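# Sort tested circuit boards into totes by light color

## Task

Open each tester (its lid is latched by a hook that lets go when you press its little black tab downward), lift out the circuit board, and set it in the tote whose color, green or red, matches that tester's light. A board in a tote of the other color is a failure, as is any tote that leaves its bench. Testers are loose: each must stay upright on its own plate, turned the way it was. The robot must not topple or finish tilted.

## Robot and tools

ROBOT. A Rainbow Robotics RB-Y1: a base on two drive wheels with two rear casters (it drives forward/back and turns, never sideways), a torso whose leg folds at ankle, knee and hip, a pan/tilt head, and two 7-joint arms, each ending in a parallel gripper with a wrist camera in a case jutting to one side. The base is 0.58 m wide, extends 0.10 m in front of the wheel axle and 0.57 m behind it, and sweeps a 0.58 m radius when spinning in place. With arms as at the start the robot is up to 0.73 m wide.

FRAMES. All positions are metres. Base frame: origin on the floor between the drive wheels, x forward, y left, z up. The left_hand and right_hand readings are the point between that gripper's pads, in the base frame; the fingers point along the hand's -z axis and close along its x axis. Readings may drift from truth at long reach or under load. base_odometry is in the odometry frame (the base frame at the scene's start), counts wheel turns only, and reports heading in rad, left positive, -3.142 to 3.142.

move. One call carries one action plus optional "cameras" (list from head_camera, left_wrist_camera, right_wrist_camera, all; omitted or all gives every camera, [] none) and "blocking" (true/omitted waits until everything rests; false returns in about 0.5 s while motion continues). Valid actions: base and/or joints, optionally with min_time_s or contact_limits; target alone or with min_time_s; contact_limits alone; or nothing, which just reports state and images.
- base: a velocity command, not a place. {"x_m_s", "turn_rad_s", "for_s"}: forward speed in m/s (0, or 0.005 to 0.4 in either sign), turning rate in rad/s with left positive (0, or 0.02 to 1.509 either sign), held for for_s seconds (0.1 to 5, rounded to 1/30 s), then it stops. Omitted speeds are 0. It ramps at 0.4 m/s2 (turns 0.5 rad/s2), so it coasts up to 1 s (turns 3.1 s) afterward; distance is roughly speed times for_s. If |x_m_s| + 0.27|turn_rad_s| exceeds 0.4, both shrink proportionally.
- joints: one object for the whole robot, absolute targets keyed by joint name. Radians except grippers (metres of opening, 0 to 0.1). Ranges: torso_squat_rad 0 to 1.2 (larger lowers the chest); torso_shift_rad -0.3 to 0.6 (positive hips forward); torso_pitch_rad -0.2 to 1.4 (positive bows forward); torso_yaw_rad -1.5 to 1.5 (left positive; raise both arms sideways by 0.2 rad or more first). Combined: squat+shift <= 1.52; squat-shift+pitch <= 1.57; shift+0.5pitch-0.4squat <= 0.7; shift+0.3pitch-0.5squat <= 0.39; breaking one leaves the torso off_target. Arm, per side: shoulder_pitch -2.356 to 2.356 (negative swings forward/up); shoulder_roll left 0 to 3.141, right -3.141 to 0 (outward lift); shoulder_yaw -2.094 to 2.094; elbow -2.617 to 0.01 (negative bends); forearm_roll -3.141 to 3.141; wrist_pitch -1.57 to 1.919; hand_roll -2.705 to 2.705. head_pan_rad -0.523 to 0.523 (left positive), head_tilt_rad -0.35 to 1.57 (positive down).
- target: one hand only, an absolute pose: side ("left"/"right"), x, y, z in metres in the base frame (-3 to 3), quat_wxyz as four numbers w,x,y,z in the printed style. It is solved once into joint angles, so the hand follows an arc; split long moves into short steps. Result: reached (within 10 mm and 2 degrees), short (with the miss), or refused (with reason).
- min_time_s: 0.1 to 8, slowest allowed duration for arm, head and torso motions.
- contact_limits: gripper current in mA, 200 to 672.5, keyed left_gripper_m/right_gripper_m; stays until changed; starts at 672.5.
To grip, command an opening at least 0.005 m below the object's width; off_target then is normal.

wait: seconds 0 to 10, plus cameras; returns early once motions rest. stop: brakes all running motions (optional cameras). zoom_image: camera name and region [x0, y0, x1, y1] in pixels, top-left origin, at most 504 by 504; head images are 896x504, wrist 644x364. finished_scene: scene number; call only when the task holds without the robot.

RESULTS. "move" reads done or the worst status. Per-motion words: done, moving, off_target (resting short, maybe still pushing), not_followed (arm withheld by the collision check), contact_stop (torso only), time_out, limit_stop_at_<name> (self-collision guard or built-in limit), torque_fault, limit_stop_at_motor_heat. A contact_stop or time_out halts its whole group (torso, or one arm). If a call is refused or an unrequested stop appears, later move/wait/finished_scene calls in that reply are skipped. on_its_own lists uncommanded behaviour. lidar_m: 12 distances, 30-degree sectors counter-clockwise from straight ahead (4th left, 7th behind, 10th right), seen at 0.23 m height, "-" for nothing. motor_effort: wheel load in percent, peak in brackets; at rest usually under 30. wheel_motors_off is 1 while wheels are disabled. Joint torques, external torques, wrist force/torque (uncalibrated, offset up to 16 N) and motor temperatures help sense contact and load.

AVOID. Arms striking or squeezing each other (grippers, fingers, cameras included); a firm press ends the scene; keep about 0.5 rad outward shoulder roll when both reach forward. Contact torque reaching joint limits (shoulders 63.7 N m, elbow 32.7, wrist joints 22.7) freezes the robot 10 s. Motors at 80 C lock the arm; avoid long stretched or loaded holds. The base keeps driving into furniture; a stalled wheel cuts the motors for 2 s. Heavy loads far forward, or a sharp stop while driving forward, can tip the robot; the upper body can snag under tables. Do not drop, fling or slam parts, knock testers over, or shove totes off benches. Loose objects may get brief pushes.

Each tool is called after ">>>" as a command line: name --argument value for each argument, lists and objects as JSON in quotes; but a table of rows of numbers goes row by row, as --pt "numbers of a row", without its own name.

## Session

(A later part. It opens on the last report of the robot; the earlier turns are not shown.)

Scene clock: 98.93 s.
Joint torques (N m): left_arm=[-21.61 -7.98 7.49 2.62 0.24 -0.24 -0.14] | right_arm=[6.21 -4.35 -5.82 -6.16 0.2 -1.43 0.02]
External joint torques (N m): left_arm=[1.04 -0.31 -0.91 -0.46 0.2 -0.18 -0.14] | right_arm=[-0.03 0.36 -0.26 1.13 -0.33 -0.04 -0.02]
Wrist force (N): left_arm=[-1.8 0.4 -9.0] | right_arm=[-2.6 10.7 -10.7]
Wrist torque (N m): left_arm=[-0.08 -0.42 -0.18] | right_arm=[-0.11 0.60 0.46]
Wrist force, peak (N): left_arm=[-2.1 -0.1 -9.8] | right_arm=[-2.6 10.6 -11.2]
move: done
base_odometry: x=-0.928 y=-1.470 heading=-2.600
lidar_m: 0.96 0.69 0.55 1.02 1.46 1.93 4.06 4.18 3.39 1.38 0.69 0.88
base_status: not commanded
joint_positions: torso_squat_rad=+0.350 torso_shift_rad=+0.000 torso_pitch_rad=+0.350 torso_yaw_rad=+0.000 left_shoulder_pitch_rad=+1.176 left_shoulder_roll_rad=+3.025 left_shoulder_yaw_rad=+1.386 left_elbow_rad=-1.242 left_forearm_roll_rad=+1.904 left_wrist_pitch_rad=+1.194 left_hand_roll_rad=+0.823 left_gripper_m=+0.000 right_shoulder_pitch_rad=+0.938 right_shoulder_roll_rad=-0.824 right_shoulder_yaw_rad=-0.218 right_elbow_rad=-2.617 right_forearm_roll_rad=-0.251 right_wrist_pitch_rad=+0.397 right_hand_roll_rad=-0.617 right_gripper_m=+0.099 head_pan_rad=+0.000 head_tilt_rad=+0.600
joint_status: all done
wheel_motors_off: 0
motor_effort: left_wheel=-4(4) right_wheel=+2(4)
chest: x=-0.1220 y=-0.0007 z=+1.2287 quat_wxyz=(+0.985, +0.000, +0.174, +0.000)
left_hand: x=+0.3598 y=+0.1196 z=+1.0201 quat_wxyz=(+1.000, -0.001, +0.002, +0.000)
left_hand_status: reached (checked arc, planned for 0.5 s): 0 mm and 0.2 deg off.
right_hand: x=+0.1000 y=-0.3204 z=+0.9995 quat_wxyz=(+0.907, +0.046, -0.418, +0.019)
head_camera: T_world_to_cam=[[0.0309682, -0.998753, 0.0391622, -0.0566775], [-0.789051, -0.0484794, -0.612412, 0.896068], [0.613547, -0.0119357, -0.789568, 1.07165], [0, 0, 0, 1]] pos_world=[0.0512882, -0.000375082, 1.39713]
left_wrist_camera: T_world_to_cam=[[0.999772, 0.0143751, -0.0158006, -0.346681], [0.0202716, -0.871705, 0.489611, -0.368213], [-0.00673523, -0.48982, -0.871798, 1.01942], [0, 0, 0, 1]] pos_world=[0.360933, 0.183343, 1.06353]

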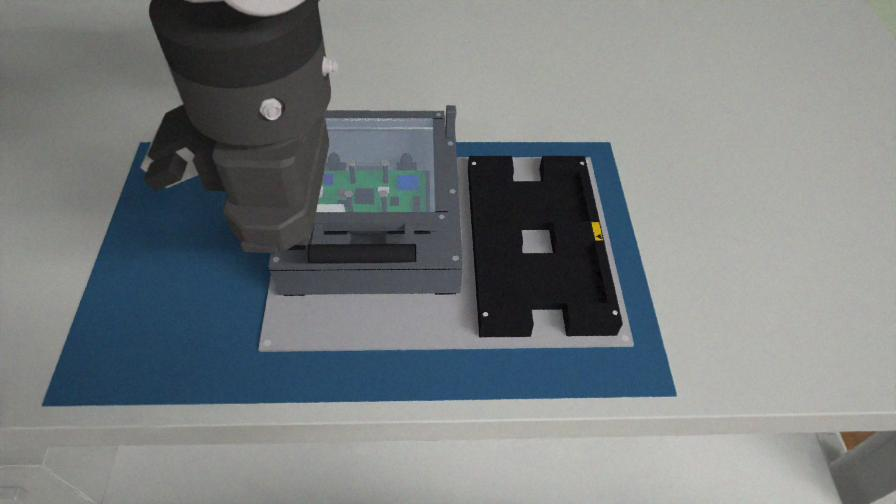

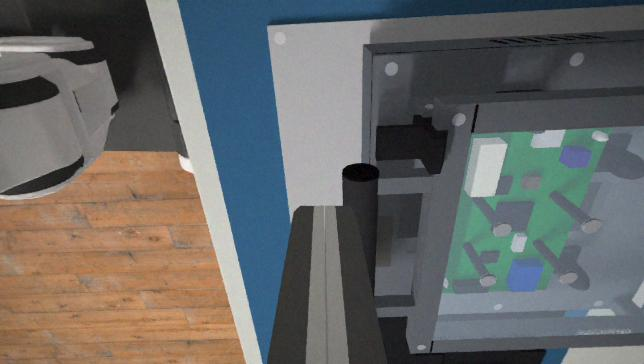

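>>> move --target '{"side":"left","x":0.32,"y":0.14,"z":1.09,"quat_wxyz":[1,0,0,0]}' --cameras '["head_camera","left_wrist_camera"]'

>>> zoom_image --camera "head_camera" --region '[260, 190, 460, 300]'

>>> zoom_image --camera "left_wrist_camera" --region '[350, 100, 500, 220]'

Scene clock: 106.60 s.
Joint torques (N m): left_arm=[-18.56 -5.94 9.69 2.61 0.23 0.06 0.14] | right_arm=[5.86 -4.32 -5.91 -6.14 0.06 -1.4 0.06]
External joint torques (N m): left_arm=[1.71 0.28 0.37 -0.63 0.2 0.12 0.14] | right_arm=[-0.38 0.4 -0.35 1.14 -0.47 -0.01 0.01]
Wrist force (N): left_arm=[-1.6 0.1 -8.9] | right_arm=[-2.8 10.1 -10.6]
Wrist torque (N m): left_arm=[-0.10 -0.42 -0.18] | right_arm=[-0.06 0.56 0.46]
Wrist force, peak (N): left_arm=[-2.4 0.1 -10.1] | right_arm=[-2.8 10.8 -10.8]
move: done
base_odometry: x=-0.928 y=-1.470 heading=-2.600
lidar_m: 0.96 0.69 0.55 1.01 1.46 1.93 4.06 4.19 3.38 1.38 0.69 0.88
base_status: not commanded
joint_positions: torso_squat_rad=+0.350 torso_shift_rad=+0.000 torso_pitch_rad=+0.350 torso_yaw_rad=+0.000 left_shoulder_pitch_rad=+1.033 left_shoulder_roll_rad=+2.800 left_shoulder_yaw_rad=+1.410 left_elbow_rad=-1.558 left_forearm_roll_rad=+1.923 left_wrist_pitch_rad=+1.275 left_hand_roll_rad=+0.939 left_gripper_m=+0.000 right_shoulder_pitch_rad=+0.938 right_shoulder_roll_rad=-0.824 right_shoulder_yaw_rad=-0.218 right_elbow_rad=-2.617 right_forearm_roll_rad=-0.251 right_wrist_pitch_rad=+0.397 right_hand_roll_rad=-0.617 right_gripper_m=+0.099 head_pan_rad=+0.000 head_tilt_rad=+0.600
joint_status: all done
wheel_motors_off: 0
motor_effort: left_wheel=-4(5) right_wheel=+3(5)
chest: x=-0.1219 y=-0.0007 z=+1.2287 quat_wxyz=(+0.985, +0.000, +0.174, +0.000)
left_hand: x=+0.3201 y=+0.1400 z=+1.0901 quat_wxyz=(+1.000, +0.000, +0.000, +0.000)
left_hand_status: reached (checked arc, planned for 0.6 s): 0 mm and 0.0 deg off.
right_hand: x=+0.1000 y=-0.3204 z=+0.9994 quat_wxyz=(+0.907, +0.046, -0.418, +0.019)
head_camera: T_world_to_cam=[[0.0309658, -0.998753, 0.0391604, -0.0566748], [-0.789051, -0.0484763, -0.612412, 0.896068], [0.613547, -0.0119357, -0.789568, 1.07165], [0, 0, 0, 1]] pos_world=[0.0512882, -0.000375093, 1.39713]
left_wrist_camera: T_world_to_cam=[[0.999804, 0.015509, -0.0122866, -0.310124], [0.0195349, -0.872362, 0.48847, -0.38231], [-0.00314263, -0.488614, -0.872494, 1.08953], [0, 0, 0, 1]] pos_world=[0.320956, 0.203655, 1.13354]

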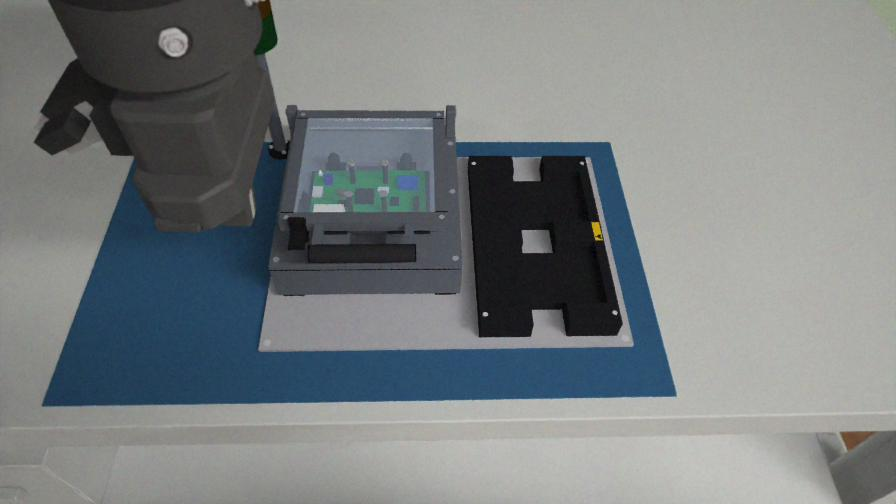

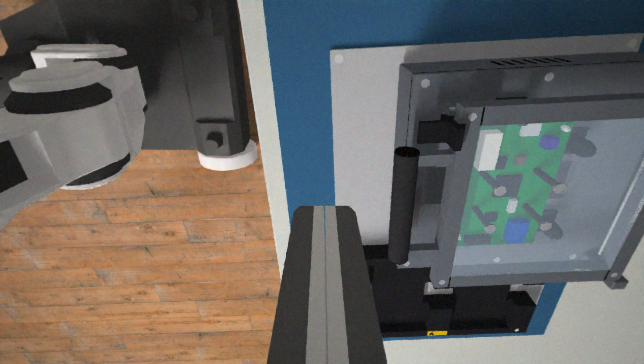

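Scaled by 2.520 (camera's finer frame: 1280x720).

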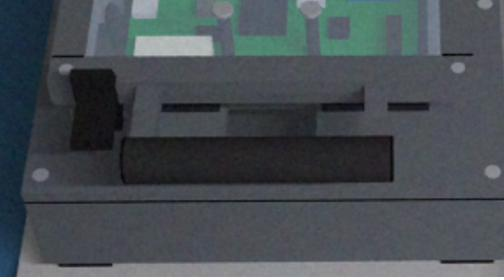

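Scaled by 3.360 (camera's finer frame: 920x520).

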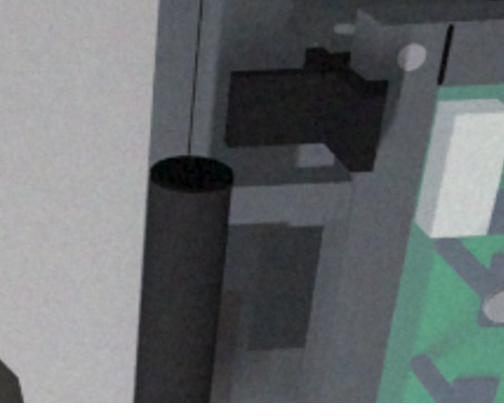

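>>> move --target '{"side":"left","x":0.379,"y":0.14,"z":1.0,"quat_wxyz":[1,0,0,0]}' --cameras '[]'

>>> move --target '{"side":"left","x":0.379,"y":0.14,"z":0.975,"quat_wxyz":[1,0,0,0]}' --cameras '["left_wrist_camera"]'

>>> move --target '{"side":"left","x":0.379,"y":0.14,"z":0.966,"quat_wxyz":[1,0,0,0]}' --cameras '["head_camera","left_wrist_camera"]'

Scene clock: 118.00 s.
Joint torques (N m): left_arm=[-22.14 -7.36 7.6 3.55 0.19 -0.13 0.28] | right_arm=[5.98 -4.3 -5.83 -6.38 0.14 -1.46 0.01]
External joint torques (N m): left_arm=[1.01 0.59 -0.29 0.37 0.18 -0.05 0.28] | right_arm=[-0.26 0.42 -0.27 0.9 -0.38 -0.07 -0.03]
Wrist force (N): left_arm=[-1.9 0.1 -9.0] | right_arm=[-2.5 10.5 -10.7]
Wrist torque (N m): left_arm=[-0.06 -0.43 -0.18] | right_arm=[-0.10 0.61 0.46]
Wrist force, peak (N): left_arm=[-2.2 0.1 -10.5] | right_arm=[-2.9 10.8 -10.8]
move: done
base_odometry: x=-0.928 y=-1.470 heading=-2.600
lidar_m: 0.96 0.68 0.55 1.01 1.46 1.93 4.06 4.18 3.38 1.38 0.68 0.87
base_status: not commanded
joint_positions: torso_squat_rad=+0.350 torso_shift_rad=+0.000 torso_pitch_rad=+0.350 torso_yaw_rad=+0.000 left_shoulder_pitch_rad=+1.232 left_shoulder_roll_rad=+3.046 left_shoulder_yaw_rad=+1.377 left_elbow_rad=-1.127 left_forearm_roll_rad=+1.907 left_wrist_pitch_rad=+1.168 left_hand_roll_rad=+0.723 left_gripper_m=+0.000 right_shoulder_pitch_rad=+0.938 right_shoulder_roll_rad=-0.824 right_shoulder_yaw_rad=-0.218 right_elbow_rad=-2.617 right_forearm_roll_rad=-0.251 right_wrist_pitch_rad=+0.397 right_hand_roll_rad=-0.617 right_gripper_m=+0.099 head_pan_rad=+0.000 head_tilt_rad=+0.600
joint_status: all done
wheel_motors_off: 0
motor_effort: left_wheel=-2(5) right_wheel=+3(5)
chest: x=-0.1219 y=-0.0007 z=+1.2287 quat_wxyz=(+0.985, +0.000, +0.174, +0.000)
left_hand: x=+0.3781 y=+0.1398 z=+1.0002 quat_wxyz=(+1.000, -0.001, -0.004, +0.000)
left_hand_status: reached (checked arc, planned for 0.8 s): 1 mm and 0.4 deg off.
right_hand: x=+0.1000 y=-0.3205 z=+0.9994 quat_wxyz=(+0.907, +0.046, -0.418, +0.019)

Scene clock: 118.63 s.
Joint torques (N m): left_arm=[-20.86 -6.23 6.87 3.45 0.11 -0.33 -0.14] | right_arm=[5.92 -4.25 -6.06 -6.29 0.11 -1.35 0.05]
External joint torques (N m): left_arm=[2.48 1.88 -0.64 0.33 0.09 -0.26 -0.14] | right_arm=[-0.32 0.47 -0.49 0.99 -0.41 0.03 0]
Wrist force (N): left_arm=[-3.0 0.7 -3.1] | right_arm=[-2.6 10.3 -10.7]
Wrist torque (N m): left_arm=[-0.07 -0.40 -0.18] | right_arm=[-0.08 0.59 0.48]
Wrist force, peak (N): left_arm=[-2.6 -0.5 -9.3] | right_arm=[-2.5 10.6 -10.8]
move: done
base_odometry: x=-0.928 y=-1.470 heading=-2.600
lidar_m: 0.96 0.69 0.55 1.01 1.46 1.93 4.06 4.18 3.38 1.37 0.68 0.88
base_status: not commanded
joint_positions: torso_squat_rad=+0.350 torso_shift_rad=+0.000 torso_pitch_rad=+0.350 torso_yaw_rad=+0.000 left_shoulder_pitch_rad=+1.280 left_shoulder_roll_rad=+3.091 left_shoulder_yaw_rad=+1.369 left_elbow_rad=-1.065 left_forearm_roll_rad=+1.901 left_wrist_pitch_rad=+1.139 left_hand_roll_rad=+0.698 left_gripper_m=+0.000 right_shoulder_pitch_rad=+0.938 right_shoulder_roll_rad=-0.824 right_shoulder_yaw_rad=-0.218 right_elbow_rad=-2.617 right_forearm_roll_rad=-0.251 right_wrist_pitch_rad=+0.397 right_hand_roll_rad=-0.617 right_gripper_m=+0.099 head_pan_rad=+0.000 head_tilt_rad=+0.600
joint_status: all done
wheel_motors_off: 0
motor_effort: left_wheel=-2(4) right_wheel=+2(4)
chest: x=-0.1220 y=-0.0007 z=+1.2287 quat_wxyz=(+0.985, +0.000, +0.174, +0.000)
left_hand: x=+0.3791 y=+0.1400 z=+0.9754 quat_wxyz=(+1.000, +0.000, +0.000, +0.000)
left_hand_status: reached (checked arc, planned for 0.3 s): 0 mm and 0.1 deg off.
right_hand: x=+0.1000 y=-0.3205 z=+0.9995 quat_wxyz=(+0.907, +0.046, -0.418, +0.019)
left_wrist_camera: T_world_to_cam=[[0.999812, 0.0156254, -0.0114464, -0.37141], [0.0192268, -0.872184, 0.488799, -0.327693], [-0.00234572, -0.488928, -0.872321, 0.989222], [0, 0, 0, 1]] pos_world=[0.379961, 0.203653, 1.01884]

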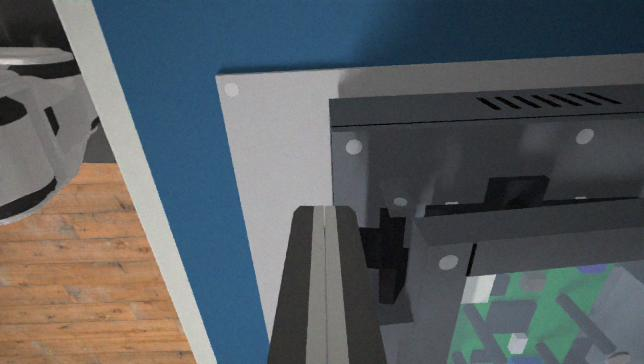

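Scene clock: 119.40 s.
Joint torques (N m): left_arm=[-3.92 0.22 0.39 2.24 -1.6 -4.77 -0.06] | right_arm=[6.03 -4.21 -5.9 -6.37 0.12 -1.3 0.11]
External joint torques (N m): left_arm=[19.47 8.37 -7.03 -0.88 -1.65 -4.69 -0.06] | right_arm=[-0.19 0.52 -0.33 0.93 -0.4 0.09 0.06]
Wrist force (N): left_arm=[-22.0 6.6 46.9] | right_arm=[-2.8 10.7 -10.8]
Wrist torque (N m): left_arm=[-0.05 -0.23 -0.19] | right_arm=[-0.13 0.58 0.48]
Wrist force, peak (N): left_arm=[-29.9 7.2 59.0] | right_arm=[-2.8 10.7 -10.8]
move: done
base_odometry: x=-0.928 y=-1.470 heading=-2.600
lidar_m: 0.96 0.69 0.55 1.01 1.46 1.93 4.07 4.18 3.38 1.38 0.68 0.89
base_status: not commanded
joint_positions: torso_squat_rad=+0.350 torso_shift_rad=-0.001 torso_pitch_rad=+0.348 torso_yaw_rad=+0.000 left_shoulder_pitch_rad=+1.293 left_shoulder_roll_rad=+3.103 left_shoulder_yaw_rad=+1.368 left_elbow_rad=-1.048 left_forearm_roll_rad=+1.898 left_wrist_pitch_rad=+1.126 left_hand_roll_rad=+0.693 left_gripper_m=+0.000 right_shoulder_pitch_rad=+0.938 right_shoulder_roll_rad=-0.824 right_shoulder_yaw_rad=-0.218 right_elbow_rad=-2.617 right_forearm_roll_rad=-0.251 right_wrist_pitch_rad=+0.397 right_hand_roll_rad=-0.617 right_gripper_m=+0.099 head_pan_rad=+0.000 head_tilt_rad=+0.600
joint_status: all done
wheel_motors_off: 0
motor_effort: left_wheel=+3(6) right_wheel=+4(11)
chest: x=-0.1232 y=-0.0008 z=+1.2289 quat_wxyz=(+0.985, +0.001, +0.173, +0.000)
left_hand: x=+0.3797 y=+0.1397 z=+0.9703 quat_wxyz=(+1.000, -0.001, -0.003, +0.000)
left_hand_status: reached (checked arc, planned for 0.2 s): 4 mm and 0.4 deg off.
right_hand: x=+0.0993 y=-0.3204 z=+1.0001 quat_wxyz=(+0.907, +0.046, -0.419, +0.019)
head_camera: T_world_to_cam=[[0.0310594, -0.998757, 0.0389938, -0.0565132], [-0.787644, -0.0484748, -0.614221, 0.897491], [0.615348, -0.0116358, -0.78817, 1.07106], [0, 0, 0, 1]] pos_world=[0.0495858, -0.000474603, 1.39764]
left_wrist_camera: T_world_to_cam=[[0.999853, 0.0162405, -0.0055367, -0.377839], [0.0168703, -0.871608, 0.489913, -0.325691], [0.00313059, -0.489934, -0.871754, 0.98214], [0, 0, 0, 1]] pos_world=[0.380203, 0.203446, 1.01365]

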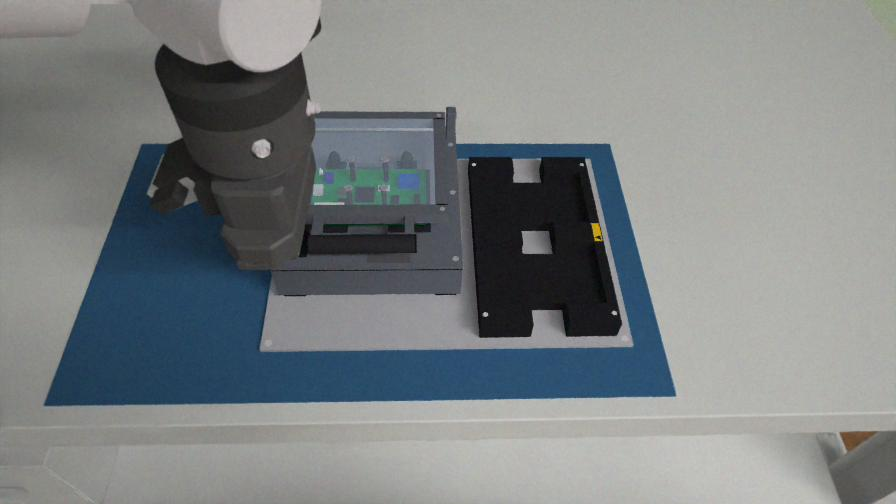

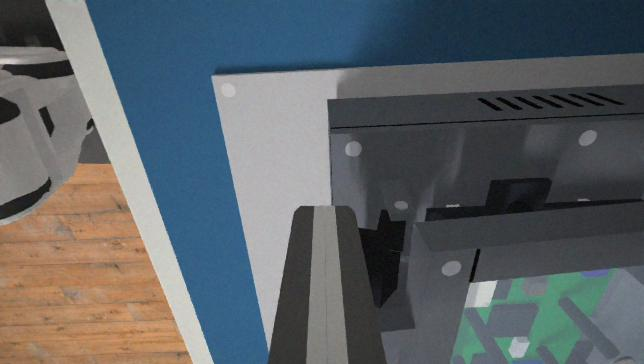

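>>> move --target '{"side":"left","x":0.379,"y":0.14,"z":1.03,"quat_wxyz":[1,0,0,0]}' --cameras '[]'

>>> move --target '{"side":"left","x":0.25,"y":0.16,"z":1.22,"quat_wxyz":[1,0,0,0]}' --cameras '[]'

>>> move --base '{"x_m_s": -0.3, "for_s": 1.5}' --joints '{"left_gripper_m": 0.034}' --cameras '[]'

>>> move --joints '{"left_shoulder_pitch_rad": -1.951, "left_shoulder_roll_rad": 1.23, "left_shoulder_yaw_rad": -1.003, "left_elbow_rad": -1.971, "left_forearm_roll_rad": 1.809, "left_wrist_pitch_rad": 1.752, "left_hand_roll_rad": 1.303}' --min_time_s 4 --cameras '["head_camera"]'

Scene clock: 130.57 s.
Joint torques (N m): left_arm=[-20.65 -7.47 7.99 2.51 0.22 -0.22 0.3] | right_arm=[5.92 -4.07 -6.09 -6.22 0.13 -1.37 0.05]
External joint torques (N m): left_arm=[2.56 0.39 0.04 -0.83 0.19 -0.15 0.3] | right_arm=[-0.32 0.65 -0.52 1.07 -0.39 0.02 0.01]
Wrist force (N): left_arm=[-1.7 0.3 -9.2] | right_arm=[-2.4 10.2 -10.7]
Wrist torque (N m): left_arm=[-0.07 -0.41 -0.18] | right_arm=[-0.08 0.61 0.47]
Wrist force, peak (N): left_arm=[-21.9 6.8 48.6] | right_arm=[-2.6 10.6 -11.1]
move: done
base_odometry: x=-0.928 y=-1.470 heading=-2.600
lidar_m: 0.96 0.69 0.55 1.01 1.46 1.92 4.06 4.20 3.38 1.38 0.68 0.87
base_status: not commanded
joint_positions: torso_squat_rad=+0.350 torso_shift_rad=+0.000 torso_pitch_rad=+0.350 torso_yaw_rad=+0.000 left_shoulder_pitch_rad=+1.185 left_shoulder_roll_rad=+3.028 left_shoulder_yaw_rad=+1.394 left_elbow_rad=-1.121 left_forearm_roll_rad=+1.935 left_wrist_pitch_rad=+1.235 left_hand_roll_rad=+0.707 left_gripper_m=+0.000 right_shoulder_pitch_rad=+0.938 right_shoulder_roll_rad=-0.824 right_shoulder_yaw_rad=-0.218 right_elbow_rad=-2.617 right_forearm_roll_rad=-0.251 right_wrist_pitch_rad=+0.397 right_hand_roll_rad=-0.617 right_gripper_m=+0.099 head_pan_rad=+0.000 head_tilt_rad=+0.600
joint_status: all done
wheel_motors_off: 0
motor_effort: left_wheel=-3(5) right_wheel=+4(8)
chest: x=-0.1220 y=-0.0007 z=+1.2287 quat_wxyz=(+0.985, +0.000, +0.174, +0.000)
left_hand: x=+0.3800 y=+0.1399 z=+1.0288 quat_wxyz=(+1.000, +0.000, +0.001, +0.000)
left_hand_status: reached (checked arc, planned for 0.4 s): 2 mm and 0.1 deg off.
right_hand: x=+0.1000 y=-0.3204 z=+0.9995 quat_wxyz=(+0.907, +0.046, -0.418, +0.019)

Scene clock: 131.97 s.
Joint torques (N m): left_arm=[-14.28 -2.7 9.02 3.74 0.12 -0.11 -0.15] | right_arm=[5.88 -4.34 -6.01 -6.25 0 -1.32 0.11]
External joint torques (N m): left_arm=[1.8 0.19 0.03 -0.64 0.09 -0.05 -0.15] | right_arm=[-0.36 0.38 -0.45 1.03 -0.52 0.07 0.07]
Wrist force (N): left_arm=[-1.6 0.3 -9.4] | right_arm=[-2.5 10.2 -10.7]
Wrist torque (N m): left_arm=[-0.06 -0.35 -0.17] | right_arm=[-0.07 0.60 0.45]
Wrist force, peak (N): left_arm=[-1.7 0.6 -10.8] | right_arm=[-2.7 10.8 -10.8]
move: done
base_odometry: x=-0.928 y=-1.470 heading=-2.600
lidar_m: 0.96 0.68 0.55 1.02 1.47 1.93 4.06 4.18 3.39 1.38 0.68 0.87
base_status: not commanded
joint_positions: torso_squat_rad=+0.350 torso_shift_rad=+0.000 torso_pitch_rad=+0.350 torso_yaw_rad=+0.000 left_shoulder_pitch_rad=+0.774 left_shoulder_roll_rad=+2.547 left_shoulder_yaw_rad=+1.523 left_elbow_rad=-1.803 left_forearm_roll_rad=+2.092 left_wrist_pitch_rad=+1.543 left_hand_roll_rad=+1.035 left_gripper_m=+0.000 right_shoulder_pitch_rad=+0.938 right_shoulder_roll_rad=-0.824 right_shoulder_yaw_rad=-0.218 right_elbow_rad=-2.617 right_forearm_roll_rad=-0.251 right_wrist_pitch_rad=+0.397 right_hand_roll_rad=-0.617 right_gripper_m=+0.099 head_pan_rad=+0.000 head_tilt_rad=+0.600
joint_status: all done
wheel_motors_off: 0
motor_effort: left_wheel=-3(5) right_wheel=+4(5)
chest: x=-0.1220 y=-0.0007 z=+1.2287 quat_wxyz=(+0.985, +0.000, +0.174, +0.000)
left_hand: x=+0.2501 y=+0.1599 z=+1.2199 quat_wxyz=(+1.000, +0.000, +0.000, +0.000)
left_hand_status: reached (checked arc, planned for 1.0 s): 0 mm and 0.0 deg off.
right_hand: x=+0.1001 y=-0.3204 z=+0.9995 quat_wxyz=(+0.907, +0.046, -0.418, +0.019)

Scene clock: 134.70 s.
Joint torques (N m): left_arm=[-14.76 -2.68 8.65 3.8 0.13 -0.18 -0.1] | right_arm=[5.94 -4.45 -5.96 -6.31 0.14 -1.4 0.02]
External joint torques (N m): left_arm=[1.31 0.22 -0.34 -0.58 0.1 -0.13 -0.1] | right_arm=[-0.3 0.27 -0.4 0.98 -0.39 -0.01 -0.03]
Wrist force (N): left_arm=[-1.8 0.4 -9.2] | right_arm=[-2.4 10.1 -10.7]
Wrist torque (N m): left_arm=[-0.08 -0.36 -0.17] | right_arm=[-0.06 0.61 0.46]
Wrist force, peak (N): left_arm=[-2.3 0.6 -9.4] | right_arm=[-2.4 10.7 -11.1]
move: done
base_odometry: x=-0.542 y=-1.238 heading=-2.601
lidar_m: 1.41 0.87 1.02 1.40 1.43 1.89 3.61 3.76 3.42 3.24 1.24 0.98
base_status: done (sent for 1.5 of 1.5 s)
joint_positions: torso_squat_rad=+0.350 torso_shift_rad=+0.000 torso_pitch_rad=+0.350 torso_yaw_rad=+0.000 left_shoulder_pitch_rad=+0.774 left_shoulder_roll_rad=+2.547 left_shoulder_yaw_rad=+1.523 left_elbow_rad=-1.803 left_forearm_roll_rad=+2.092 left_wrist_pitch_rad=+1.543 left_hand_roll_rad=+1.035 left_gripper_m=+0.034 right_shoulder_pitch_rad=+0.938 right_shoulder_roll_rad=-0.824 right_shoulder_yaw_rad=-0.218 right_elbow_rad=-2.617 right_forearm_roll_rad=-0.251 right_wrist_pitch_rad=+0.397 right_hand_roll_rad=-0.617 right_gripper_m=+0.099 head_pan_rad=+0.000 head_tilt_rad=+0.600
joint_status: all done
wheel_motors_off: 0
motor_effort: left_wheel=-1(23) right_wheel=+6(21)
chest: x=-0.1220 y=-0.0007 z=+1.2287 quat_wxyz=(+0.985, +0.000, +0.174, +0.000)
left_hand: x=+0.2501 y=+0.1600 z=+1.2199 quat_wxyz=(+1.000, +0.000, +0.000, +0.000)
right_hand: x=+0.1000 y=-0.3204 z=+0.9995 quat_wxyz=(+0.907, +0.046, -0.418, +0.019)

Scene clock: 139.03 s.
Joint torques (N m): left_arm=[-15.34 4.8 8.48 2.49 -0.16 0.22 0.31] | right_arm=[5.91 -4.42 -5.78 -6.25 0.16 -1.33 0]
External joint torques (N m): left_arm=[0.55 -0.57 -0.8 -0.42 0.08 0.34 0.32] | right_arm=[-0.33 0.3 -0.22 1.04 -0.36 0.05 -0.04]
Wrist force (N): left_arm=[-2.5 0.8 -9.4] | right_arm=[-2.7 10.5 -10.6]
Wrist torque (N m): left_arm=[-0.11 -0.42 -0.21] | right_arm=[-0.11 0.58 0.48]
Wrist force, peak (N): left_arm=[-2.6 1.0 -10.0] | right_arm=[-2.9 10.7 -11.0]
move: done
base_odometry: x=-0.542 y=-1.238 heading=-2.601
lidar_m: 1.41 0.87 1.01 1.40 1.43 1.89 3.61 3.76 3.42 3.23 1.24 0.97
base_status: not commanded
joint_positions: torso_squat_rad=+0.350 torso_shift_rad=+0.000 torso_pitch_rad=+0.350 torso_yaw_rad=+0.000 left_shoulder_pitch_rad=-1.951 left_shoulder_roll_rad=+1.230 left_shoulder_yaw_rad=-1.003 left_elbow_rad=-1.971 left_forearm_roll_rad=+1.809 left_wrist_pitch_rad=+1.752 left_hand_roll_rad=+1.303 left_gripper_m=+0.034 right_shoulder_pitch_rad=+0.938 right_shoulder_roll_rad=-0.824 right_shoulder_yaw_rad=-0.218 right_elbow_rad=-2.617 right_forearm_roll_rad=-0.251 right_wrist_pitch_rad=+0.397 right_hand_roll_rad=-0.617 right_gripper_m=+0.099 head_pan_rad=+0.000 head_tilt_rad=+0.600
joint_status: all done
wheel_motors_off: 0
motor_effort: left_wheel=-4(5) right_wheel=+7(9)
chest: x=-0.1219 y=-0.0007 z=+1.2287 quat_wxyz=(+0.985, +0.000, +0.174, +0.000)
left_hand: x=+0.2426 y=+0.1399 z=+1.2237 quat_wxyz=(+0.997, +0.000, -0.075, +0.000)
right_hand: x=+0.1001 y=-0.3205 z=+0.9994 quat_wxyz=(+0.907, +0.046, -0.418, +0.019)
head_camera: T_world_to_cam=[[0.0310315, -0.998754, 0.0390763, -0.0565598], [-0.789134, -0.0484751, -0.612305, 0.895941], [0.613437, -0.0118357, -0.789655, 1.07164], [0, 0, 0, 1]] pos_world=[0.0513883, -0.000374932, 1.39703]

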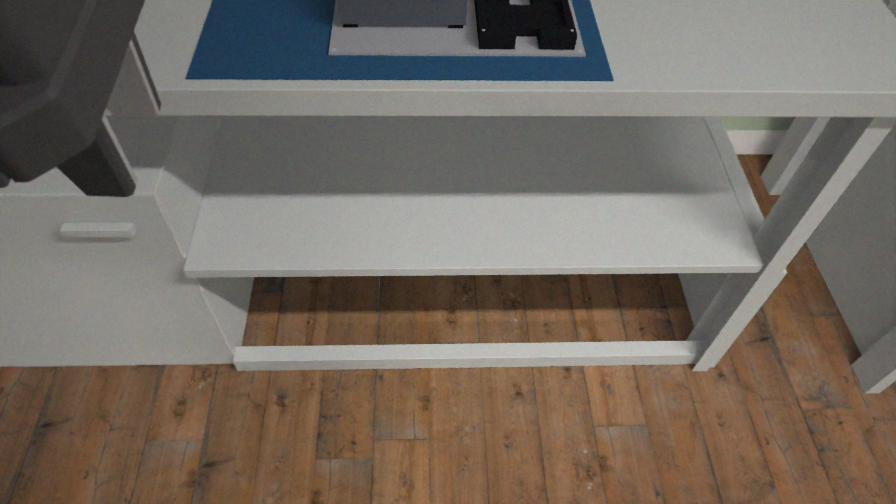

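Good config. Drive forward 0.45+0.085.

>>> move --base '{"x_m_s": 0.3, "for_s": 1.7833}' --cameras '[]'

>>> move --joints '{"torso_pitch_rad": 0.5}' --cameras '[]'

>>> move --target '{"side":"left","x":0.295,"y":0.08,"z":1.03,"quat_wxyz":[1,0,0,0]}' --cameras '["head_camera","left_wrist_camera"]'

Scene clock: 147.73 s.
Joint torques (N m): left_arm=[-14.9 4.64 8.76 2.4 -0.15 0.18 0.35] | right_arm=[5.94 -4.34 -5.91 -6.17 0.1 -1.36 0.02]
External joint torques (N m): left_arm=[0.99 -0.73 -0.52 -0.51 0.08 0.3 0.36] | right_arm=[-0.3 0.37 -0.35 1.12 -0.42 0.03 -0.03]
Wrist force (N): left_arm=[-2.9 0.8 -9.3] | right_arm=[-2.6 10.6 -10.6]
Wrist torque (N m): left_arm=[-0.13 -0.47 -0.20] | right_arm=[-0.11 0.59 0.46]
Wrist force, peak (N): left_arm=[-2.7 0.8 -9.9] | right_arm=[-2.4 10.7 -11.1]
move: done
base_odometry: x=-0.997 y=-1.511 heading=-2.601
lidar_m: 0.88 0.69 0.51 0.75 1.47 1.93 4.14 4.26 3.38 1.04 0.65 0.88
base_status: done (sent for 1.77 of 1.77 s)
joint_positions: torso_squat_rad=+0.350 torso_shift_rad=+0.000 torso_pitch_rad=+0.350 torso_yaw_rad=+0.000 left_shoulder_pitch_rad=-1.951 left_shoulder_roll_rad=+1.230 left_shoulder_yaw_rad=-1.003 left_elbow_rad=-1.971 left_forearm_roll_rad=+1.809 left_wrist_pitch_rad=+1.752 left_hand_roll_rad=+1.303 left_gripper_m=+0.034 right_shoulder_pitch_rad=+0.938 right_shoulder_roll_rad=-0.824 right_shoulder_yaw_rad=-0.218 right_elbow_rad=-2.617 right_forearm_roll_rad=-0.251 right_wrist_pitch_rad=+0.397 right_hand_roll_rad=-0.617 right_gripper_m=+0.099 head_pan_rad=+0.000 head_tilt_rad=+0.600
joint_status: not commanded
wheel_motors_off: 0
motor_effort: left_wheel=-4(34) right_wheel=-1(27)
chest: x=-0.1219 y=-0.0007 z=+1.2287 quat_wxyz=(+0.985, +0.000, +0.174, +0.000)
left_hand: x=+0.2427 y=+0.1399 z=+1.2237 quat_wxyz=(+0.997, +0.000, -0.075, +0.000)
right_hand: x=+0.1001 y=-0.3205 z=+0.9994 quat_wxyz=(+0.907, +0.046, -0.418, +0.019)

Scene clock: 149.07 s.
Joint torques (N m): left_arm=[-15.46 5.11 9.2 1.48 0.17 0.19 0.31] | right_arm=[7.48 -2.96 -5.45 -5.84 0.07 -1.22 -0.05]
External joint torques (N m): left_arm=[0.91 -0.82 -0.43 -0.32 0.13 0.23 0.3] | right_arm=[-0.34 0.51 -0.57 1 -0.39 0.01 -0.09]
Wrist force (N): left_arm=[-2.0 0.7 -9.3] | right_arm=[-2.0 10.2 -11.5]
Wrist torque (N m): left_arm=[-0.13 -0.43 -0.21] | right_arm=[-0.06 0.63 0.49]
Wrist force, peak (N): left_arm=[-1.9 0.6 -10.0] | right_arm=[-2.1 10.8 -11.7]
move: done
base_odometry: x=-0.996 y=-1.511 heading=-2.601
lidar_m: 0.88 0.70 0.51 0.74 1.47 1.94 4.14 4.27 3.37 1.04 0.65 0.87
base_status: not commanded
joint_positions: torso_squat_rad=+0.350 torso_shift_rad=+0.000 torso_pitch_rad=+0.500 torso_yaw_rad=+0.000 left_shoulder_pitch_rad=-1.951 left_shoulder_roll_rad=+1.230 left_shoulder_yaw_rad=-1.003 left_elbow_rad=-1.971 left_forearm_roll_rad=+1.809 left_wrist_pitch_rad=+1.752 left_hand_roll_rad=+1.303 left_gripper_m=+0.034 right_shoulder_pitch_rad=+0.938 right_shoulder_roll_rad=-0.824 right_shoulder_yaw_rad=-0.218 right_elbow_rad=-2.617 right_forearm_roll_rad=-0.251 right_wrist_pitch_rad=+0.397 right_hand_roll_rad=-0.617 right_gripper_m=+0.099 head_pan_rad=+0.000 head_tilt_rad=+0.600
joint_status: all done
wheel_motors_off: 0
motor_effort: left_wheel=-3(5) right_wheel=+1(2)
chest: x=-0.0797 y=-0.0007 z=+1.2096 quat_wxyz=(+0.969, +0.000, +0.247, +0.000)
left_hand: x=+0.2800 y=+0.1399 z=+1.1501 quat_wxyz=(+1.000, +0.000, +0.000, +0.000)
right_hand: x=+0.1056 y=-0.3204 z=+0.9497 quat_wxyz=(+0.936, +0.047, -0.349, +0.016)

Scene clock: 150.03 s.
Joint torques (N m): left_arm=[-18.06 6.21 11.1 0.48 0.41 0.03 0.14] | right_arm=[7.55 -2.79 -5.18 -5.73 0.07 -1.22 0.08]
External joint torques (N m): left_arm=[0.34 -0.04 0.83 0.97 0.36 0.08 0.14] | right_arm=[-0.26 0.68 -0.29 1.11 -0.39 0.01 0.04]
Wrist force (N): left_arm=[-1.8 0.3 -9.3] | right_arm=[-2.0 10.2 -11.5]
Wrist torque (N m): left_arm=[-0.07 -0.40 -0.20] | right_arm=[-0.07 0.62 0.48]
Wrist force, peak (N): left_arm=[-1.6 0.4 -10.8] | right_arm=[-2.1 10.3 -11.6]
move: done
base_odometry: x=-0.996 y=-1.511 heading=-2.601
lidar_m: 0.88 0.70 0.51 0.75 1.47 1.93 4.14 4.26 3.38 1.03 0.65 0.88
base_status: not commanded
joint_positions: torso_squat_rad=+0.350 torso_shift_rad=+0.000 torso_pitch_rad=+0.500 torso_yaw_rad=+0.000 left_shoulder_pitch_rad=-1.802 left_shoulder_roll_rad=+0.969 left_shoulder_yaw_rad=-1.180 left_elbow_rad=-1.879 left_forearm_roll_rad=+1.514 left_wrist_pitch_rad=+1.560 left_hand_roll_rad=+1.376 left_gripper_m=+0.034 right_shoulder_pitch_rad=+0.938 right_shoulder_roll_rad=-0.824 right_shoulder_yaw_rad=-0.218 right_elbow_rad=-2.617 right_forearm_roll_rad=-0.251 right_wrist_pitch_rad=+0.397 right_hand_roll_rad=-0.617 right_gripper_m=+0.099 head_pan_rad=+0.000 head_tilt_rad=+0.600
joint_status: all done
wheel_motors_off: 0
motor_effort: left_wheel=-3(4) right_wheel=+2(4)
chest: x=-0.0797 y=-0.0007 z=+1.2096 quat_wxyz=(+0.969, +0.000, +0.247, +0.000)
left_hand: x=+0.2949 y=+0.0800 z=+1.0300 quat_wxyz=(+1.000, +0.000, +0.000, +0.000)
left_hand_status: reached (checked arc, planned for 0.6 s): 0 mm and 0.0 deg off.
right_hand: x=+0.1056 y=-0.3205 z=+0.9497 quat_wxyz=(+0.936, +0.047, -0.349, +0.016)
head_camera: T_world_to_cam=[[0.0365221, -0.998754, 0.034003, -0.0505483], [-0.871749, -0.0484767, -0.487549, 0.760045], [0.48859, -0.0118358, -0.872433, 1.12084], [0, 0, 0, 1]] pos_world=[0.116783, -0.000374926, 1.35014]
left_wrist_camera: T_world_to_cam=[[0.999807, 0.0152377, -0.0123661, -0.284713], [0.019337, -0.872367, 0.488468, -0.404744], [-0.00334468, -0.488613, -0.872494, 1.00775], [0, 0, 0, 1]] pos_world=[0.295856, 0.143655, 1.07344]

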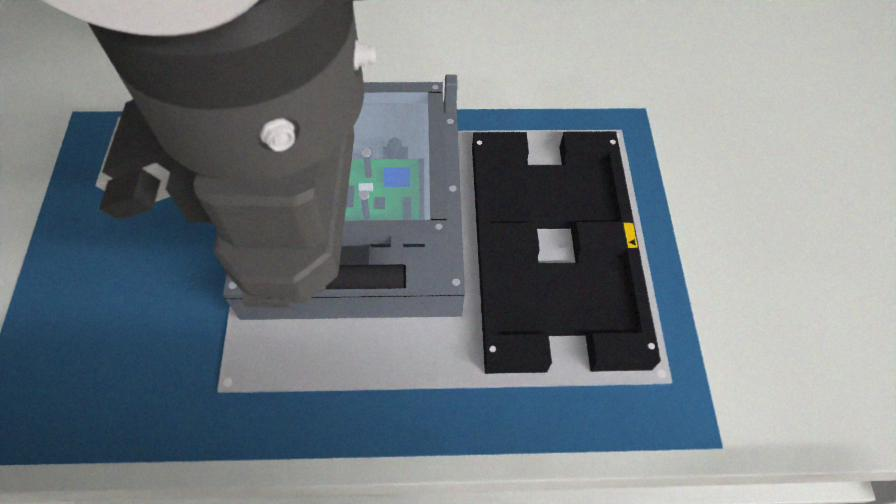

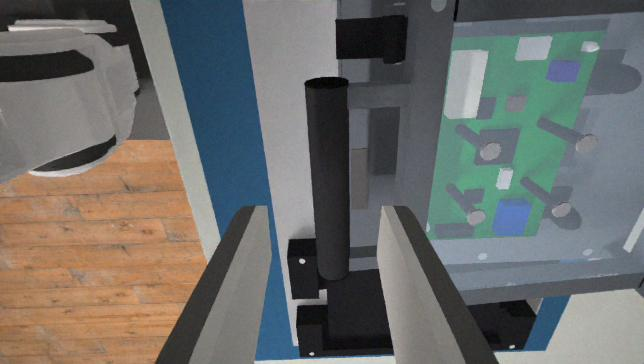

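>>> move --target '{"side":"left","x":0.298,"y":0.078,"z":0.96,"quat_wxyz":[1,0,0,0]}' --cameras '["left_wrist_camera"]'

>>> move --contact_limits '{"left_gripper_m": 350}' --joints '{"left_gripper_m": 0.008}' --cameras '["left_wrist_camera"]'

>>> move --target '{"side":"left","x":0.302,"y":0.078,"z":0.993,"quat_wxyz":[1,0,0,0]}' --cameras '[]'

>>> move --target '{"side":"left","x":0.320,"y":0.078,"z":1.046,"quat_wxyz":[1,0,0,0]}' --cameras '["head_camera"]'

Scene clock: 160.20 s.
Joint torques (N m): left_arm=[-18.1 5.26 10.82 -0.73 0.42 0 -0.01] | right_arm=[7.49 -3.09 -5.27 -5.87 0.03 -1.26 -0.02]
External joint torques (N m): left_arm=[0.4 -0.95 0.73 0.85 0.37 0.05 -0.01] | right_arm=[-0.33 0.39 -0.39 0.97 -0.43 -0.03 -0.05]
Wrist force (N): left_arm=[-1.7 0.2 -9.0] | right_arm=[-2.3 10.4 -11.5]
Wrist torque (N m): left_arm=[-0.08 -0.40 -0.22] | right_arm=[-0.10 0.58 0.48]
Wrist force, peak (N): left_arm=[-2.2 1.0 -10.4] | right_arm=[-2.0 10.5 -12.0]
move: done
base_odometry: x=-0.996 y=-1.511 heading=-2.601
lidar_m: 0.88 0.70 0.51 0.76 1.46 1.93 4.14 4.26 3.39 1.03 0.65 0.88
base_status: not commanded
joint_positions: torso_squat_rad=+0.350 torso_shift_rad=+0.000 torso_pitch_rad=+0.500 torso_yaw_rad=+0.000 left_shoulder_pitch_rad=-1.690 left_shoulder_roll_rad=+0.905 left_shoulder_yaw_rad=-1.267 left_elbow_rad=-1.812 left_forearm_roll_rad=+1.368 left_wrist_pitch_rad=+1.442 left_hand_roll_rad=+1.354 left_gripper_m=+0.034 right_shoulder_pitch_rad=+0.938 right_shoulder_roll_rad=-0.824 right_shoulder_yaw_rad=-0.218 right_elbow_rad=-2.617 right_forearm_roll_rad=-0.251 right_wrist_pitch_rad=+0.397 right_hand_roll_rad=-0.617 right_gripper_m=+0.099 head_pan_rad=+0.000 head_tilt_rad=+0.600
joint_status: all done
wheel_motors_off: 0
motor_effort: left_wheel=-2(4) right_wheel=+3(5)
chest: x=-0.0797 y=-0.0007 z=+1.2096 quat_wxyz=(+0.969, +0.000, +0.247, +0.000)
left_hand: x=+0.2974 y=+0.0787 z=+0.9604 quat_wxyz=(+1.000, +0.000, +0.000, +0.000)
left_hand_status: reached (checked arc, planned for 0.4 s): 1 mm and 0.1 deg off.
right_hand: x=+0.1056 y=-0.3204 z=+0.9497 quat_wxyz=(+0.936, +0.047, -0.349, +0.016)
left_wrist_camera: T_world_to_cam=[[0.999816, 0.0153644, -0.0115121, -0.288835], [0.019029, -0.872626, 0.488018, -0.37148], [-0.00254772, -0.488147, -0.872758, 0.946404], [0, 0, 0, 1]] pos_world=[0.298261, 0.142259, 1.00395]

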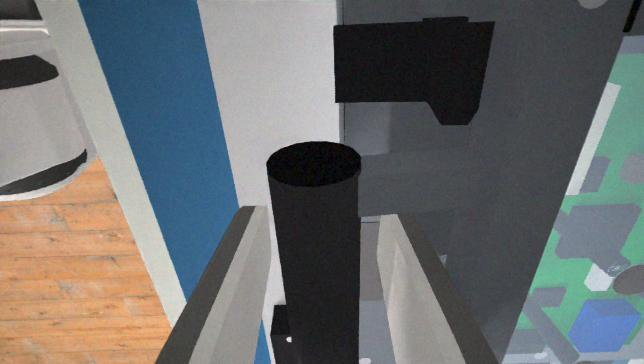

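Scene clock: 160.97 s.
Joint torques (N m): left_arm=[-18.33 5.36 10.61 -0.69 -0.18 -0.04 -0.06] | right_arm=[7.49 -3.12 -5.12 -5.82 0.09 -1.2 0.03]
External joint torques (N m): left_arm=[0.16 -0.85 0.52 0.88 -0.23 0 -0.06] | right_arm=[-0.33 0.35 -0.24 1.02 -0.37 0.02 -0.01]
Wrist force (N): left_arm=[-4.4 0.6 -9.1] | right_arm=[-2.1 10.6 -11.3]
Wrist torque (N m): left_arm=[-0.10 -0.42 0.17] | right_arm=[-0.10 0.61 0.49]
Wrist force, peak (N): left_arm=[-2.7 0.3 -13.1] | right_arm=[-2.2 10.6 -11.5]
move: off_target
base_odometry: x=-0.996 y=-1.511 heading=-2.601
lidar_m: 0.88 0.69 0.51 0.76 1.47 1.94 4.14 4.27 3.38 1.04 0.64 0.88
base_status: not commanded
joint_positions: torso_squat_rad=+0.350 torso_shift_rad=+0.000 torso_pitch_rad=+0.500 torso_yaw_rad=+0.000 left_shoulder_pitch_rad=-1.690 left_shoulder_roll_rad=+0.905 left_shoulder_yaw_rad=-1.267 left_elbow_rad=-1.812 left_forearm_roll_rad=+1.368 left_wrist_pitch_rad=+1.442 left_hand_roll_rad=+1.354 left_gripper_m=+0.016 right_shoulder_pitch_rad=+0.938 right_shoulder_roll_rad=-0.824 right_shoulder_yaw_rad=-0.218 right_elbow_rad=-2.617 right_forearm_roll_rad=-0.251 right_wrist_pitch_rad=+0.397 right_hand_roll_rad=-0.617 right_gripper_m=+0.099 head_pan_rad=+0.000 head_tilt_rad=+0.600
joint_status: left_gripper_m off_target (ended at +0.016, target +0.008)
wheel_motors_off: 0
motor_effort: left_wheel=-3(4) right_wheel=+5(5)
contact_limits: left_gripper_m 350 mA
chest: x=-0.0797 y=-0.0007 z=+1.2096 quat_wxyz=(+0.969, +0.000, +0.247, +0.000)
left_hand: x=+0.2974 y=+0.0786 z=+0.9604 quat_wxyz=(+1.000, +0.000, +0.000, +0.000)
right_hand: x=+0.1056 y=-0.3204 z=+0.9497 quat_wxyz=(+0.936, +0.047, -0.349, +0.016)
left_wrist_camera: T_world_to_cam=[[0.999814, 0.0154031, -0.0116492, -0.288701], [0.0191299, -0.872583, 0.488092, -0.371591], [-0.00264677, -0.488224, -0.872715, 0.946401], [0, 0, 0, 1]] pos_world=[0.29826, 0.142258, 1.00395]

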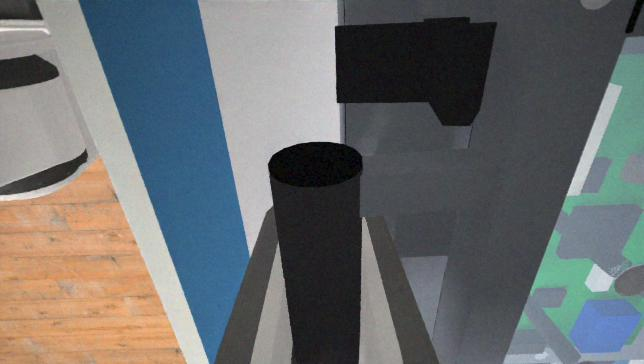

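Scene clock: 161.67 s.
Joint torques (N m): left_arm=[-18.33 5.19 11.53 -2.72 1.34 -0.15 -0.44] | right_arm=[7.31 -2.85 -5.23 -5.92 0.07 -1.28 0]
External joint torques (N m): left_arm=[0.38 -1.11 1.24 -1.65 1.25 -0.11 -0.44] | right_arm=[-0.5 0.62 -0.34 0.92 -0.39 -0.06 -0.04]
Wrist force (N): left_arm=[4.5 0.7 -14.1] | right_arm=[-2.4 10.3 -11.2]
Wrist torque (N m): left_arm=[0.10 -0.22 0.18] | right_arm=[-0.07 0.56 0.49]
Wrist force, peak (N): left_arm=[-11.8 10.6 -12.2] | right_arm=[-2.1 10.4 -11.7]
move: done
base_odometry: x=-0.996 y=-1.511 heading=-2.601
lidar_m: 0.88 0.69 0.51 0.76 1.47 1.92 4.14 4.26 3.38 1.03 0.65 0.88
base_status: not commanded
joint_positions: torso_squat_rad=+0.350 torso_shift_rad=+0.000 torso_pitch_rad=+0.500 torso_yaw_rad=+0.000 left_shoulder_pitch_rad=-1.746 left_shoulder_roll_rad=+0.928 left_shoulder_yaw_rad=-1.226 left_elbow_rad=-1.821 left_forearm_roll_rad=+1.437 left_wrist_pitch_rad=+1.498 left_hand_roll_rad=+1.347 left_gripper_m=+0.016 right_shoulder_pitch_rad=+0.938 right_shoulder_roll_rad=-0.824 right_shoulder_yaw_rad=-0.218 right_elbow_rad=-2.617 right_forearm_roll_rad=-0.251 right_wrist_pitch_rad=+0.397 right_hand_roll_rad=-0.617 right_gripper_m=+0.099 head_pan_rad=+0.000 head_tilt_rad=+0.600
joint_status: all done
wheel_motors_off: 0
motor_effort: left_wheel=-3(4) right_wheel=+2(6)
contact_limits: left_gripper_m 350 mA
chest: x=-0.0795 y=-0.0007 z=+1.2096 quat_wxyz=(+0.969, +0.000, +0.247, +0.000)
left_hand: x=+0.3023 y=+0.0783 z=+0.9927 quat_wxyz=(+1.000, +0.000, +0.000, +0.000)
left_hand_status: reached (checked arc, planned for 0.3 s): 0 mm and 0.1 deg off.
right_hand: x=+0.1057 y=-0.3204 z=+0.9497 quat_wxyz=(+0.936, +0.047, -0.349, +0.016)

Scene clock: 162.40 s.
Joint torques (N m): left_arm=[-20.39 4.95 12.99 -1.65 0.89 -0.24 -0.17] | right_arm=[7.67 -3.08 -5.26 -5.92 0.08 -1.23 0.08]
External joint torques (N m): left_arm=[-1 -1.53 2.58 -1.39 0.78 -0.19 -0.17] | right_arm=[-0.15 0.4 -0.38 0.91 -0.38 -0.01 0.04]
Wrist force (N): left_arm=[2.7 0.0 -16.3] | right_arm=[-2.3 10.4 -11.6]
Wrist torque (N m): left_arm=[0.09 -0.22 0.17] | right_arm=[-0.08 0.58 0.48]
Wrist force, peak (N): left_arm=[6.6 7.1 -20.9] | right_arm=[-2.2 10.9 -11.5]
move: done
base_odometry: x=-0.997 y=-1.511 heading=-2.601
lidar_m: 0.88 0.70 0.51 0.76 1.47 1.93 4.14 4.27 3.38 1.03 0.64 0.87
base_status: not commanded
joint_positions: torso_squat_rad=+0.350 torso_shift_rad=+0.000 torso_pitch_rad=+0.500 torso_yaw_rad=+0.000 left_shoulder_pitch_rad=-1.844 left_shoulder_roll_rad=+0.943 left_shoulder_yaw_rad=-1.164 left_elbow_rad=-1.756 left_forearm_roll_rad=+1.544 left_wrist_pitch_rad=+1.590 left_hand_roll_rad=+1.291 left_gripper_m=+0.016 right_shoulder_pitch_rad=+0.938 right_shoulder_roll_rad=-0.824 right_shoulder_yaw_rad=-0.218 right_elbow_rad=-2.617 right_forearm_roll_rad=-0.251 right_wrist_pitch_rad=+0.397 right_hand_roll_rad=-0.617 right_gripper_m=+0.099 head_pan_rad=+0.000 head_tilt_rad=+0.600
joint_status: all done
wheel_motors_off: 0
motor_effort: left_wheel=-5(6) right_wheel=+0(3)
contact_limits: left_gripper_m 350 mA
chest: x=-0.0795 y=-0.0007 z=+1.2096 quat_wxyz=(+0.969, +0.000, +0.248, +0.000)
left_hand: x=+0.3201 y=+0.0783 z=+1.0457 quat_wxyz=(+1.000, +0.000, +0.000, +0.000)
left_hand_status: reached (checked arc, planned for 0.4 s): 0 mm and 0.1 deg off.
right_hand: x=+0.1057 y=-0.3204 z=+0.9496 quat_wxyz=(+0.936, +0.047, -0.349, +0.016)
head_camera: T_world_to_cam=[[0.0366207, -0.998749, 0.0340372, -0.0505096], [-0.87192, -0.0485752, -0.487234, 0.759768], [0.488278, -0.0118349, -0.872608, 1.12093], [0, 0, 0, 1]] pos_world=[0.116983, -0.000274566, 1.35003]

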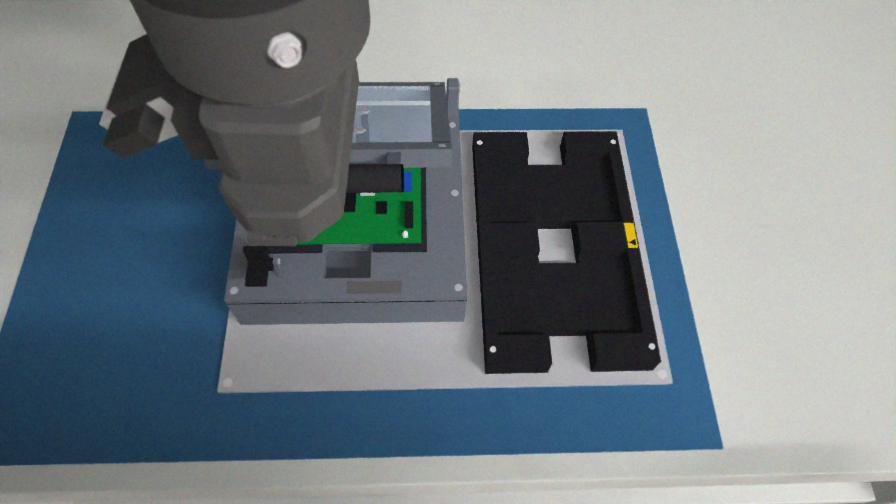

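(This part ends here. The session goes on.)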